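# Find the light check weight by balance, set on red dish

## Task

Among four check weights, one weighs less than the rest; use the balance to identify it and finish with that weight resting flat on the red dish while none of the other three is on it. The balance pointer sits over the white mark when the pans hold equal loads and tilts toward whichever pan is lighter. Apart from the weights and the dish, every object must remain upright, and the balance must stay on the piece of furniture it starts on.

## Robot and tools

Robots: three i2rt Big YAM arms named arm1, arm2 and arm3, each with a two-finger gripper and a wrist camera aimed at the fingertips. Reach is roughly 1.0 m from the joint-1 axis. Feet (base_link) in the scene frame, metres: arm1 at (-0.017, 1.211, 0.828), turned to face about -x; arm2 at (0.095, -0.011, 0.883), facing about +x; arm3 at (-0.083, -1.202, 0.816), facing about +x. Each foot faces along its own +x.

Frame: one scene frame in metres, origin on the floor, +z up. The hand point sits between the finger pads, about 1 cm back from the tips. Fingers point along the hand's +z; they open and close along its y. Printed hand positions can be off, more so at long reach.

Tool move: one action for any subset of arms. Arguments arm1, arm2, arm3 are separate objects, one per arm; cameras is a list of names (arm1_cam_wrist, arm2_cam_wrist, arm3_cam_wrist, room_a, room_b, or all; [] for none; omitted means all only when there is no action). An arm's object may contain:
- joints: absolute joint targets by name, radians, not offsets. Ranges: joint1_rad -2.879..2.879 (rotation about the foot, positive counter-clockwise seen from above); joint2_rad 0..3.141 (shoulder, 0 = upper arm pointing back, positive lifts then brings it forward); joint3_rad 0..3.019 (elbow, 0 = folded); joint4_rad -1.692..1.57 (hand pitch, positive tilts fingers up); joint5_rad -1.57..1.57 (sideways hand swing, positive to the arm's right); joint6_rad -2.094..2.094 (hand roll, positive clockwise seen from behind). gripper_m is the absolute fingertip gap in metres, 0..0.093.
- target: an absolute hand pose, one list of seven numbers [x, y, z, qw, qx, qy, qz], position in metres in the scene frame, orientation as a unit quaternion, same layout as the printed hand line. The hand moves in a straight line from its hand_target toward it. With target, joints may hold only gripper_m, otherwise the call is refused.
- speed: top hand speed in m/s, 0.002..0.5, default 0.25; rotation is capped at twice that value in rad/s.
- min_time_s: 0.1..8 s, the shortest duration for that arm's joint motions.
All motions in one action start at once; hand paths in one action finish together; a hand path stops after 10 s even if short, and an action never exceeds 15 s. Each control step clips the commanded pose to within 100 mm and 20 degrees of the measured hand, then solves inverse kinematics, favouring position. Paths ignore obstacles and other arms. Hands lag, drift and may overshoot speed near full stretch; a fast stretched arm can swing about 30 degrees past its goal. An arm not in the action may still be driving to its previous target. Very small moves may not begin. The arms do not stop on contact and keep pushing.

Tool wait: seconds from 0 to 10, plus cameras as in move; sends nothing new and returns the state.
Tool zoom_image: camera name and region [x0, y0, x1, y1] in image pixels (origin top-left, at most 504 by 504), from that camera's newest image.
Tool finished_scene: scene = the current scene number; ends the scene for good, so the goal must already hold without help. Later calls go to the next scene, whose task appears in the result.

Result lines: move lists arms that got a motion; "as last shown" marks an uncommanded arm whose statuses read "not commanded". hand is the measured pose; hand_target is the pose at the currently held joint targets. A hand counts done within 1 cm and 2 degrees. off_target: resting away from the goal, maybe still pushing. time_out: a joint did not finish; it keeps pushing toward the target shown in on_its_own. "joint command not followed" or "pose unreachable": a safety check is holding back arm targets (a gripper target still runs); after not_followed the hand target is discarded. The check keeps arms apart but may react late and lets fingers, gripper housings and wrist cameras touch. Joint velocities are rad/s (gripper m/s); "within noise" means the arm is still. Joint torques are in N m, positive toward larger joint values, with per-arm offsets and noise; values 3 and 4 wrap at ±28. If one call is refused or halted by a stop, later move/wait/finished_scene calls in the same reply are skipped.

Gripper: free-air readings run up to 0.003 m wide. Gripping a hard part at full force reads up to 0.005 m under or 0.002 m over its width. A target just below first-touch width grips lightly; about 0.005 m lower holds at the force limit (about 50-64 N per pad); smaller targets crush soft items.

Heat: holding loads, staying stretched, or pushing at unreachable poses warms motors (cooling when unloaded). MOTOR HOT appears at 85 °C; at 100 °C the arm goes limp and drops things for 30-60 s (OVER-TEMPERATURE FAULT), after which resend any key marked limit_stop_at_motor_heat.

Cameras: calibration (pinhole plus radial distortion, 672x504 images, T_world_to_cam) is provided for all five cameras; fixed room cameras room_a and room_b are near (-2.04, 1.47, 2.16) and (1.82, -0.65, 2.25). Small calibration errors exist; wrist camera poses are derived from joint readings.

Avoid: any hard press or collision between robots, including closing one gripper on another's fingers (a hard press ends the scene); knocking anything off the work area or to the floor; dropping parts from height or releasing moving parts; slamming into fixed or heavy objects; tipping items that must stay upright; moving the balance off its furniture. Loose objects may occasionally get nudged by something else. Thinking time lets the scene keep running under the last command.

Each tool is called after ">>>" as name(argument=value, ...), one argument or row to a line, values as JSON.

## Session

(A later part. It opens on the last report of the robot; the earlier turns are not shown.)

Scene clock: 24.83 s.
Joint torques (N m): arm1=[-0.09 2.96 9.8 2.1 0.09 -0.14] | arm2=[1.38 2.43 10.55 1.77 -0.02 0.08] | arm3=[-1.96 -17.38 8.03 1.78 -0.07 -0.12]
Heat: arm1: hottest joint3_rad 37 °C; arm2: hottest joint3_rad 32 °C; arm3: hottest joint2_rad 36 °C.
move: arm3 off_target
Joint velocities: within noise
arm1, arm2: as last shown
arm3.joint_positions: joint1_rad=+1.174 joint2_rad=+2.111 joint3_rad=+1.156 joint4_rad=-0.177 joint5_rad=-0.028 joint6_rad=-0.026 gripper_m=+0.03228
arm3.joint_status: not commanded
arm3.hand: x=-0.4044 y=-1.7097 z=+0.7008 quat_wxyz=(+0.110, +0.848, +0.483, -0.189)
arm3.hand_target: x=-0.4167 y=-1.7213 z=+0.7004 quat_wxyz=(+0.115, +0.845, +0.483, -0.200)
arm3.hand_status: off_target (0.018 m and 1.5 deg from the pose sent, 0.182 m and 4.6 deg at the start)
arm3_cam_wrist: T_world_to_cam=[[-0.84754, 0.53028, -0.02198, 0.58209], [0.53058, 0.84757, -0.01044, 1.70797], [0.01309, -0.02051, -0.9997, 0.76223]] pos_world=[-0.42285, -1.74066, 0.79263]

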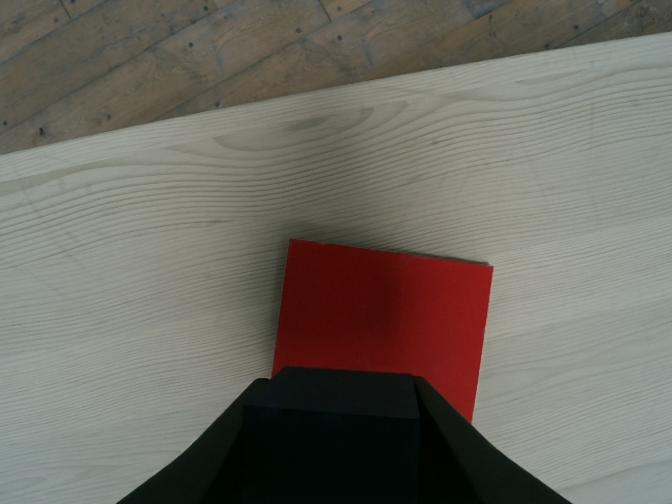

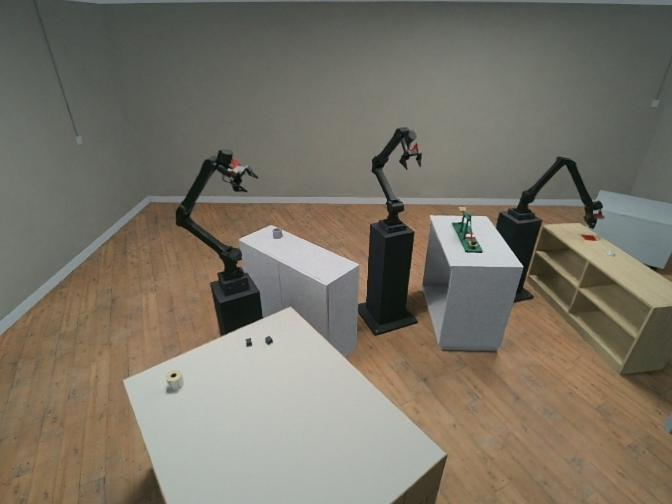

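>>> move(
  arm3={"target":[-0.420,-1.712,0.646,0.115,0.843,0.482,-0.20],"speed":0.12},
  cameras=["arm3_cam_wrist","room_a"],
)

>>> zoom_image(
  camera="room_a",
  region=[575, 215, 605, 245],
)

Scene clock: 26.37 s.
Joint torques (N m): arm1=[-0.03 3.19 9.78 2.13 0.08 -0.14] | arm2=[1.49 2.32 10.52 1.74 -0.03 0.1] | arm3=[-1.9 -18.02 7.05 1.83 -0.08 -0.13]
Heat: arm1: hottest joint3_rad 37 °C; arm2: hottest joint3_rad 33 °C; arm3: hottest joint2_rad 36 °C.
move: arm3 off_target
Joint velocities: within noise
arm1, arm2: as last shown
arm3.joint_positions: joint1_rad=+1.159 joint2_rad=+2.226 joint3_rad=+1.157 joint4_rad=-0.065 joint5_rad=-0.034 joint6_rad=-0.038 gripper_m=+0.03228
arm3.joint_status: not commanded
arm3.hand: x=-0.4080 y=-1.7001 z=+0.6460 quat_wxyz=(+0.109, +0.848, +0.483, -0.188)
arm3.hand_target: x=-0.4196 y=-1.7114 z=+0.6463 quat_wxyz=(+0.115, +0.845, +0.483, -0.200)
arm3.hand_status: off_target (0.017 m and 1.7 deg from the pose sent, 0.057 m and 1.5 deg at the start)
arm3_cam_wrist: T_world_to_cam=[[-0.84724, 0.53075, -0.02217, 0.57384], [0.53101, 0.84733, -0.00772, 1.69915], [0.01468, -0.01832, -0.99972, 0.71219]] pos_world=[-0.42655, -1.73127, 0.73784]

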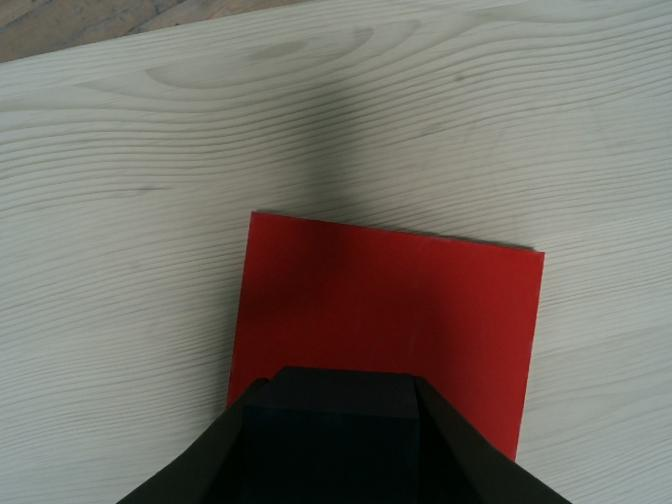

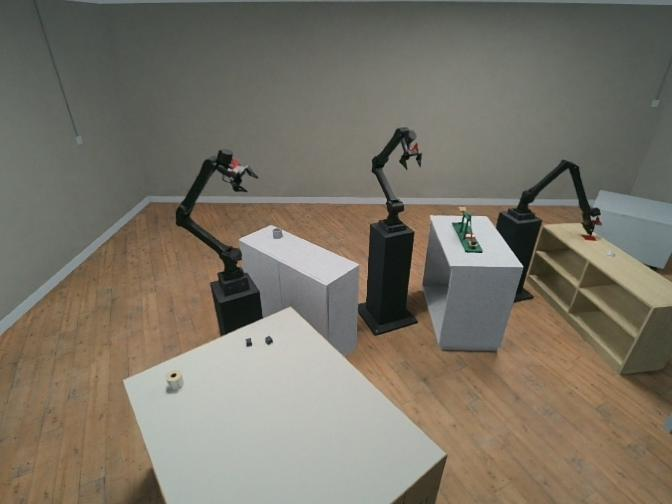

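Scaled by 16.800 from the camera's image (finer frame: 960x720).

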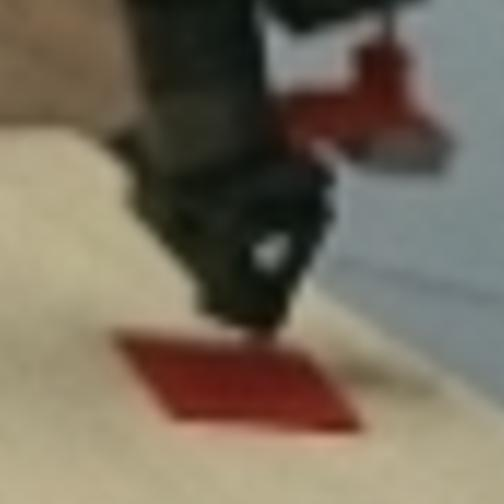

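>>> move(
  arm3={"target":[-0.428,-1.707,0.636,0.115,0.843,0.482,-0.20],"speed":0.06},
)

>>> move(
  arm3={"target":[-0.428,-1.707,0.630,0.115,0.843,0.482,-0.20],"speed":0.03},
  cameras=["arm3_cam_wrist","room_a"],
)

>>> zoom_image(
  camera="room_a",
  region=[575, 215, 605, 245],
)

Scene clock: 27.73 s.
Joint torques (N m): arm1=[-0.26 2.78 9.8 2.04 0.11 -0.14] | arm2=[1.49 2.32 10.55 1.78 -0.03 0.08] | arm3=[-1.85 -17.49 7.05 1.81 -0.09 -0.11]
Heat: arm1: hottest joint3_rad 37 °C; arm2: hottest joint3_rad 33 °C; arm3: hottest joint2_rad 36 °C.
move: arm3 off_target
Joint velocities: within noise
arm1, arm2: as last shown
arm3.joint_positions: joint1_rad=+1.141 joint2_rad=+2.240 joint3_rad=+1.163 joint4_rad=-0.049 joint5_rad=-0.042 joint6_rad=-0.053 gripper_m=+0.03228
arm3.joint_status: not commanded
arm3.hand: x=-0.4177 y=-1.6974 z=+0.6418 quat_wxyz=(+0.111, +0.848, +0.482, -0.192)
arm3.hand_target: x=-0.4276 y=-1.7064 z=+0.6364 quat_wxyz=(+0.115, +0.845, +0.483, -0.200)
arm3.hand_status: off_target (0.015 m and 1.2 deg from the pose sent, 0.023 m and 1.7 deg at the start)
pictures: none

Scene clock: 28.70 s.
Joint torques (N m): arm1=[0.03 3.19 9.72 2.1 0.09 -0.14] | arm2=[1.49 2.43 10.51 1.76 -0.04 0.09] | arm3=[-1.73 -17.38 6.9 1.7 -0.09 -0.13]
Heat: arm1: hottest joint3_rad 37 °C; arm2: hottest joint3_rad 33 °C; arm3: hottest joint2_rad 36 °C.
move: arm3 off_target
Joint velocities: within noise
arm1.joint_positions: joint1_rad=+0.776 joint2_rad=+0.602 joint3_rad=+1.507 joint4_rad=-1.261 joint5_rad=+0.098 joint6_rad=+0.607 gripper_m=+0.09396
arm1.joint_status: not commanded
arm1.hand: x=-0.1701 y=+1.0659 z=+1.4453 quat_wxyz=(-0.349, -0.815, -0.066, +0.457)
arm1.hand_target: x=-0.1672 y=+1.0691 z=+1.4583 quat_wxyz=(-0.357, -0.807, -0.065, +0.466)
arm1.hand_status: not commanded
arm2.joint_positions: joint1_rad=+0.021 joint2_rad=+0.603 joint3_rad=+1.379 joint4_rad=-1.633 joint5_rad=-0.031 joint6_rad=+0.148 gripper_m=+0.09396
arm2.joint_status: not commanded
arm2.hand: x=-0.0901 y=-0.0175 z=+1.3638 quat_wxyz=(+0.028, +0.934, -0.076, -0.347)
arm2.hand_target: x=-0.0886 y=-0.0177 z=+1.3730 quat_wxyz=(+0.029, +0.930, -0.075, -0.358)
arm2.hand_status: not commanded
arm3.joint_positions: joint1_rad=+1.141 joint2_rad=+2.254 joint3_rad=+1.168 joint4_rad=-0.038 joint5_rad=-0.042 joint6_rad=-0.053 gripper_m=+0.03228
arm3.joint_status: not commanded
arm3.hand: x=-0.4180 y=-1.6978 z=+0.6361 quat_wxyz=(+0.111, +0.848, +0.482, -0.192)
arm3.hand_target: x=-0.4276 y=-1.7064 z=+0.6303 quat_wxyz=(+0.115, +0.845, +0.483, -0.200)
arm3.hand_status: off_target (0.015 m and 1.1 deg from the pose sent, 0.018 m and 1.1 deg at the start)
arm3_cam_wrist: T_world_to_cam=[[-0.84678, 0.53147, -0.02253, 0.56542], [0.53186, 0.84664, -0.01788, 1.70808], [0.00957, -0.02712, -0.99959, 0.68523]] pos_world=[-0.43624, -1.72806, 0.72822]

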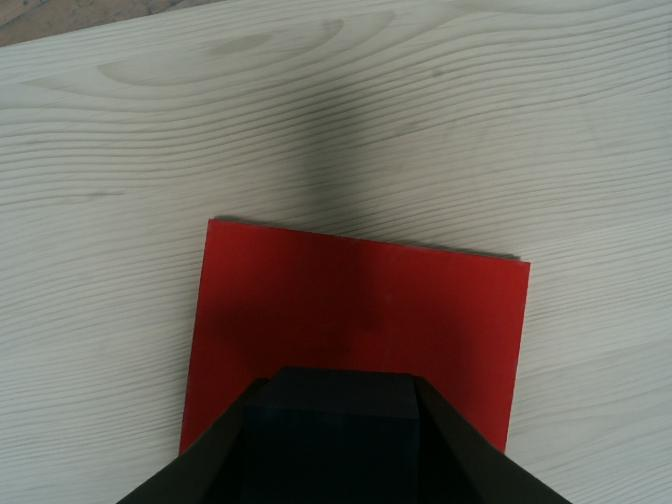

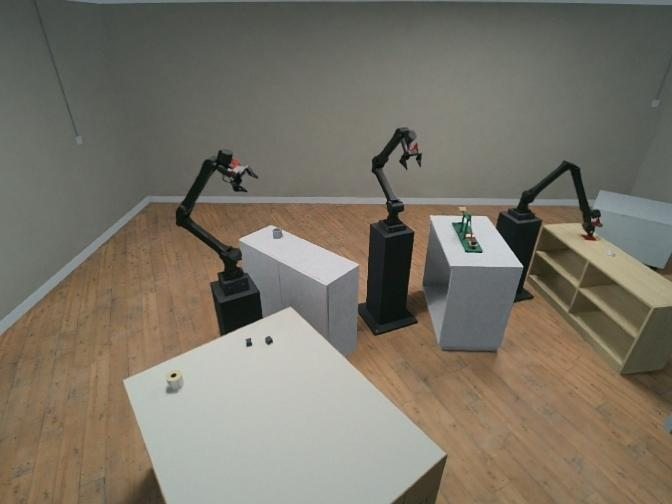

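Scaled by 16.800 from the camera's image (finer frame: 960x720).

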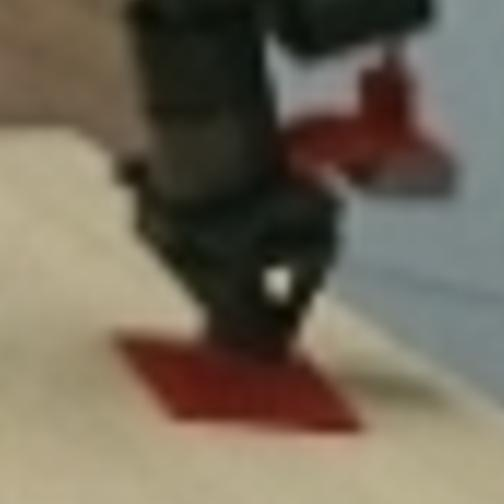

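>>> move(
  arm3={"target":[-0.428,-1.708,0.6235,0.115,0.843,0.482,-0.20],"speed":0.03},
  cameras=["arm3_cam_wrist","room_a"],
)

>>> zoom_image(
  camera="room_a",
  region=[575, 215, 605, 245],
)

Scene clock: 29.83 s.
Joint torques (N m): arm1=[-0.44 2.96 9.66 2.15 0.11 -0.13] | arm2=[1.44 2.26 10.54 1.74 -0.02 0.07] | arm3=[-1.73 -17.61 6.82 1.85 -0.07 -0.12]
Heat: arm1: hottest joint3_rad 37 °C; arm2: hottest joint3_rad 33 °C; arm3: hottest joint2_rad 36 °C.
move: arm3 off_target
Joint velocities: within noise
arm1, arm2: as last shown
arm3.joint_positions: joint1_rad=+1.141 joint2_rad=+2.270 joint3_rad=+1.176 joint4_rad=-0.029 joint5_rad=-0.042 joint6_rad=-0.053 gripper_m=+0.03228
arm3.joint_status: not commanded
arm3.hand: x=-0.4189 y=-1.6989 z=+0.6302 quat_wxyz=(+0.112, +0.847, +0.482, -0.192)
arm3.hand_target: x=-0.4276 y=-1.7076 z=+0.6239 quat_wxyz=(+0.115, +0.845, +0.483, -0.200)
arm3.hand_status: off_target (0.015 m and 1.1 deg from the pose sent, 0.019 m and 1.1 deg at the start)
arm3_cam_wrist: T_world_to_cam=[[-0.84683, 0.53138, -0.02256, 0.56513], [0.53178, 0.84668, -0.01868, 1.70989], [0.00917, -0.02782, -0.99957, 0.67801]] pos_world=[-0.43694, -1.72916, 0.72242]

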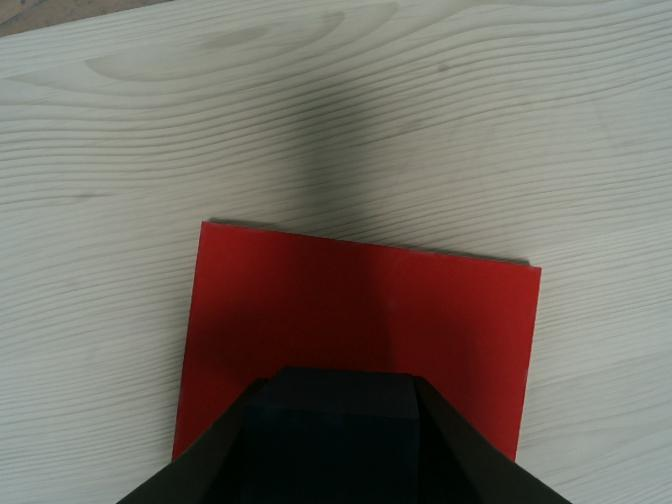

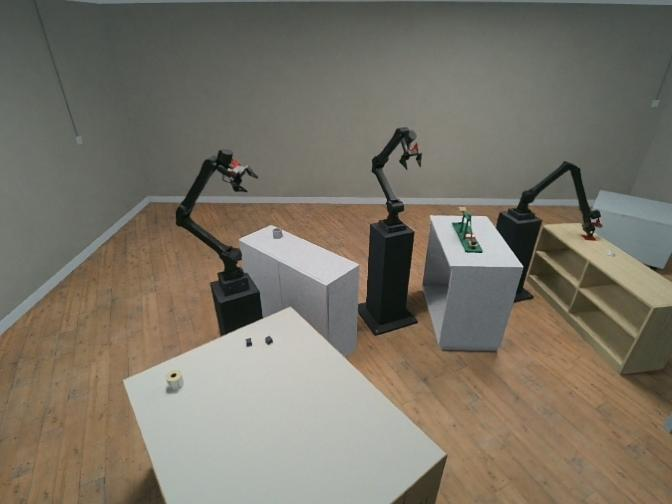

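Scaled by 16.800 from the camera's image (finer frame: 960x720).

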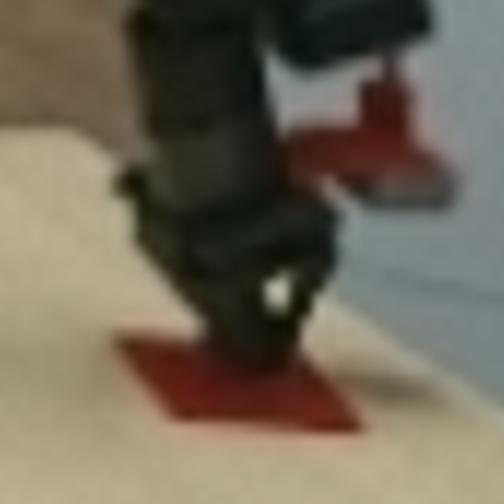

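>>> move(
  arm3={"target":[-0.427,-1.708,0.620,0.115,0.843,0.482,-0.20],"speed":0.03},
)

>>> move(
  arm3={"joints":{"gripper_m":0.046}},
)

>>> move(
  arm3={"joints":{"gripper_m":0.062}},
  cameras=["arm3_cam_wrist"],
)

>>> move(
  arm3={"target":[-0.405,-1.665,0.73,0.115,0.843,0.482,-0.20],"speed":0.12},
  cameras=["all"],
)

>>> zoom_image(
  camera="room_a",
  region=[570, 215, 610, 255],
)

>>> zoom_image(
  camera="room_a",
  region=[430, 190, 510, 270],
)

Scene clock: 31.17 s.
Joint torques (N m): arm1=[-0.32 3.37 9.73 2.03 0.09 -0.13] | arm2=[1.49 2.32 10.54 1.73 -0.02 0.08] | arm3=[-1.55 -17.55 6.86 1.87 -0.04 -0.11]
Heat: arm1: hottest joint3_rad 37 °C; arm2: hottest joint3_rad 33 °C; arm3: hottest joint2_rad 36 °C.
move: arm3 off_target
Joint velocities: within noise
arm1, arm2: as last shown
arm3.joint_positions: joint1_rad=+1.141 joint2_rad=+2.277 joint3_rad=+1.176 joint4_rad=-0.023 joint5_rad=-0.042 joint6_rad=-0.053 gripper_m=+0.03228
arm3.joint_status: not commanded
arm3.hand: x=-0.4186 y=-1.6984 z=+0.6268 quat_wxyz=(+0.112, +0.847, +0.482, -0.192)
arm3.hand_target: x=-0.4267 y=-1.7076 z=+0.6205 quat_wxyz=(+0.115, +0.845, +0.483, -0.200)
arm3.hand_status: off_target (0.015 m and 1.1 deg from the pose sent, 0.016 m and 1.1 deg at the start)
pictures: none

Scene clock: 31.80 s.
Joint torques (N m): arm1=[-0.21 2.84 9.8 2.07 0.07 -0.16] | arm2=[1.44 2.43 10.59 1.72 -0.03 0.09] | arm3=[-1.55 -17.61 6.5 1.72 -0.05 -0.11]
Heat: arm1: hottest joint3_rad 37 °C; arm2: hottest joint3_rad 33 °C; arm3: hottest joint2_rad 36 °C.
move: arm3 done
Joint velocities: within noise
arm1, arm2: as last shown
arm3.joint_positions: joint1_rad=+1.141 joint2_rad=+2.277 joint3_rad=+1.182 joint4_rad=-0.019 joint5_rad=-0.042 joint6_rad=-0.053 gripper_m=+0.04590
arm3.joint_status: all done
arm3.hand: x=-0.4208 y=-1.7017 z=+0.6288 quat_wxyz=(+0.114, +0.846, +0.482, -0.196)
arm3.hand_target: x=-0.4266 y=-1.7075 z=+0.6205 quat_wxyz=(+0.115, +0.845, +0.483, -0.200)
arm3.hand_status: not commanded
pictures: none

Scene clock: 32.33 s.
Joint torques (N m): arm1=[-0.56 2.9 9.7 2.21 0.11 -0.13] | arm2=[1.61 2.37 10.56 1.73 -0.02 0.09] | arm3=[-1.55 -17.61 6.5 1.73 -0.03 -0.11]
Heat: arm1: hottest joint3_rad 37 °C; arm2: hottest joint3_rad 34 °C; arm3: hottest joint2_rad 36 °C.
move: arm3 done
Joint velocities: within noise
arm1, arm2: as last shown
arm3.joint_positions: joint1_rad=+1.141 joint2_rad=+2.277 joint3_rad=+1.182 joint4_rad=-0.019 joint5_rad=-0.042 joint6_rad=-0.053 gripper_m=+0.06182
arm3.joint_status: all done
arm3.hand: x=-0.4208 y=-1.7017 z=+0.6288 quat_wxyz=(+0.114, +0.846, +0.482, -0.196)
arm3.hand_target: x=-0.4266 y=-1.7075 z=+0.6205 quat_wxyz=(+0.115, +0.845, +0.483, -0.200)
arm3.hand_status: not commanded
arm3_cam_wrist: T_world_to_cam=[[-0.84696, 0.53119, -0.02214, 0.56426], [0.53164, 0.84651, -0.0278, 1.71866], [0.00398, -0.03532, -0.99937, 0.66145]] pos_world=[-0.43843, -1.73125, 0.7213]

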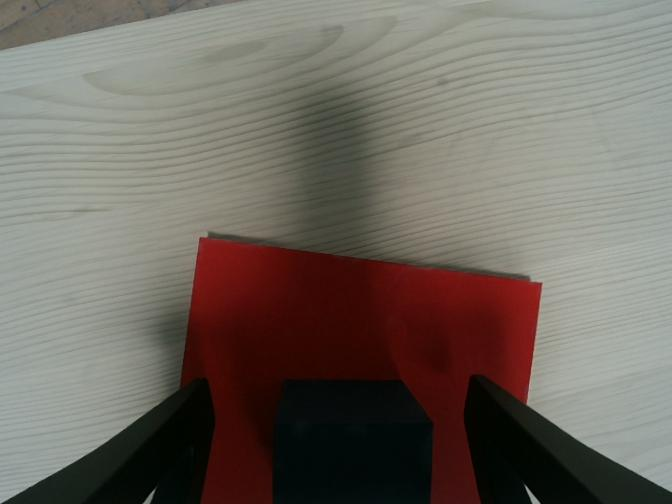

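Scene clock: 34.17 s.
Joint torques (N m): arm1=[-0.67 3.14 9.87 2.24 0.07 -0.14] | arm2=[1.44 2.32 10.52 1.76 -0.02 0.09] | arm3=[-1.85 -18.08 4.92 0.98 -0.09 -0.13]
Heat: arm1: hottest joint3_rad 38 °C; arm2: hottest joint3_rad 34 °C; arm3: hottest joint2_rad 37 °C.
move: arm3 done
Joint velocities: within noise
arm1, arm2: as last shown
arm3.joint_positions: joint1_rad=+1.130 joint2_rad=+1.997 joint3_rad=+1.023 joint4_rad=-0.130 joint5_rad=-0.047 joint6_rad=-0.065 gripper_m=+0.06190
arm3.joint_status: not commanded
arm3.hand: x=-0.4032 y=-1.6689 z=+0.7263 quat_wxyz=(+0.116, +0.845, +0.482, -0.201)
arm3.hand_target: x=-0.4050 y=-1.6650 z=+0.7299 quat_wxyz=(+0.115, +0.845, +0.483, -0.200)
arm3.hand_status: done (0.006 m and 0.2 deg from the pose sent, 0.109 m and 0.6 deg at the start)
pictures: arm1_cam_wrist, arm2_cam_wrist, arm3_cam_wrist, room_a, room_b
arm1_cam_wrist: T_world_to_cam=[[-0.42556, 0.75561, -0.49795, -0.15913], [0.81571, 0.08205, -0.57262, 0.91838], [-0.39182, -0.64986, -0.65127, 1.65793]] pos_world=[-0.16724, 1.12232, 1.5264]
arm2_cam_wrist: T_world_to_cam=[[0.10182, 0.98831, -0.1135, 0.18216], [0.9514, -0.13008, -0.27914, 0.5057], [-0.29064, -0.07956, -0.95352, 1.36181]] pos_world=[-0.10389, -0.00589, 1.46035]
arm3_cam_wrist: T_world_to_cam=[[-0.8481, 0.52939, -0.02186, 0.56023], [0.52984, 0.84722, -0.03858, 1.69252], [-0.0019, -0.0443, -0.99902, 0.74238]] pos_world=[-0.42023, -1.69763, 0.81919]

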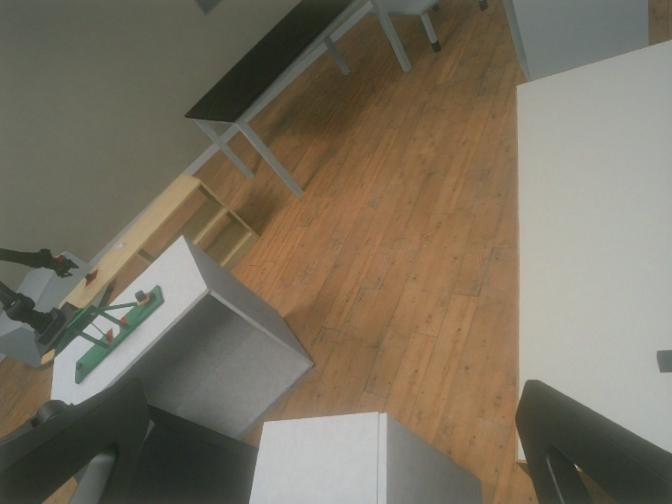

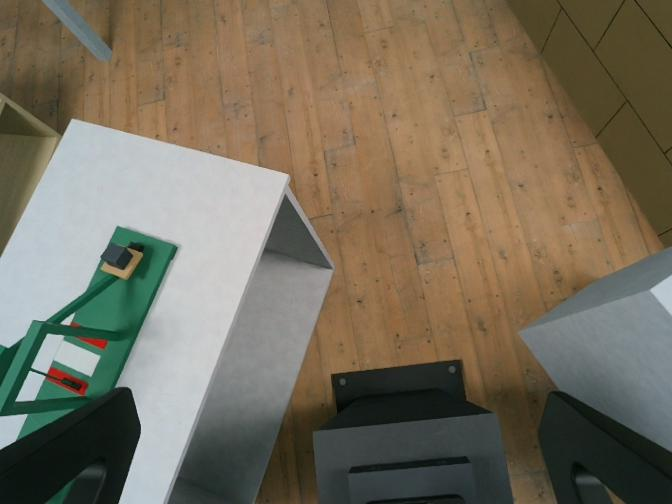

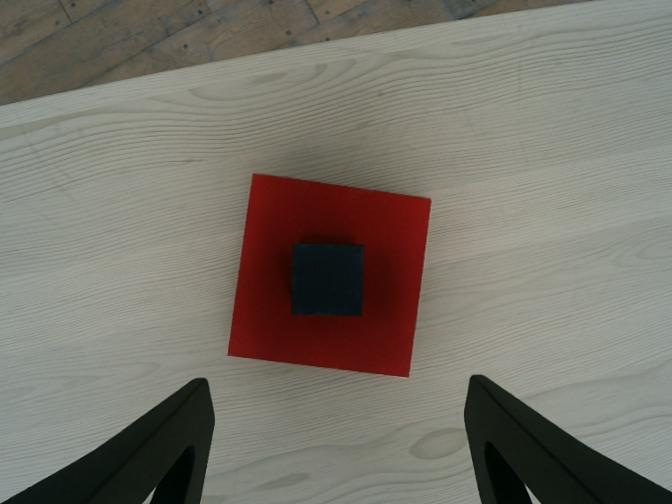

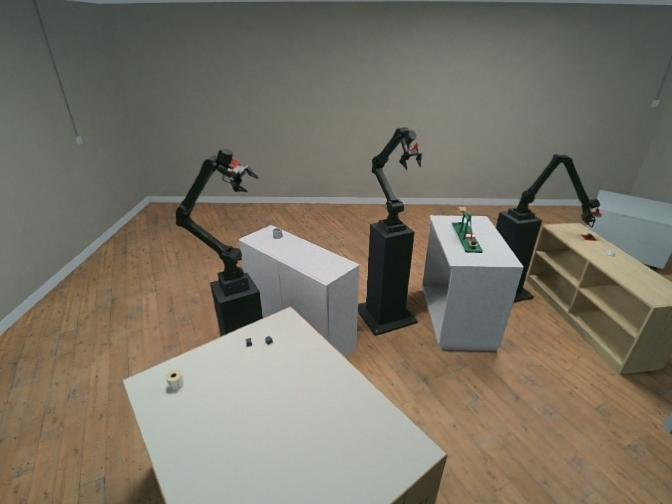

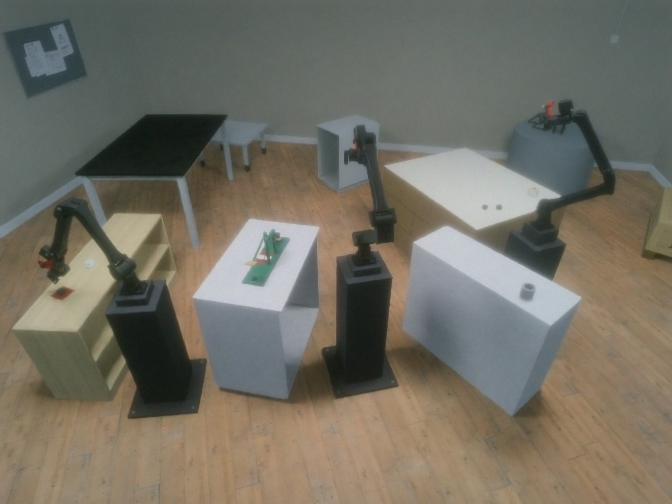

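Scaled by 12.600 from the camera's image (finer frame: 960x720).

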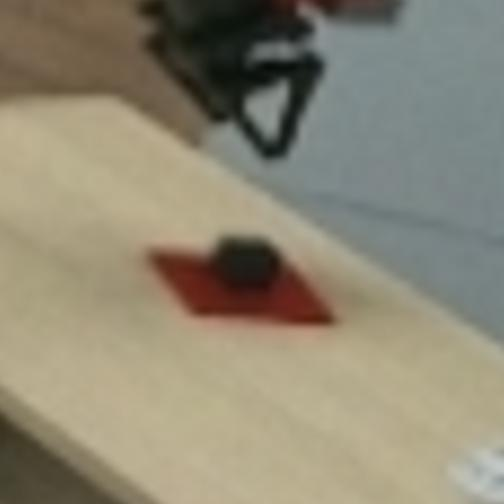

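Scaled by 6.300 from the camera's image (finer frame: 960x720).

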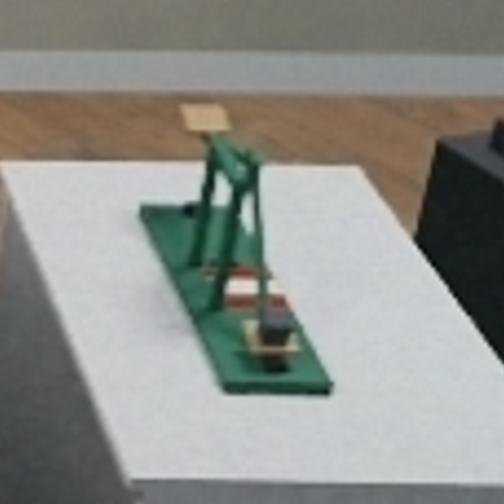

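>>> finished_scene(
  scene=2,
)

The scene is finished: the task was done.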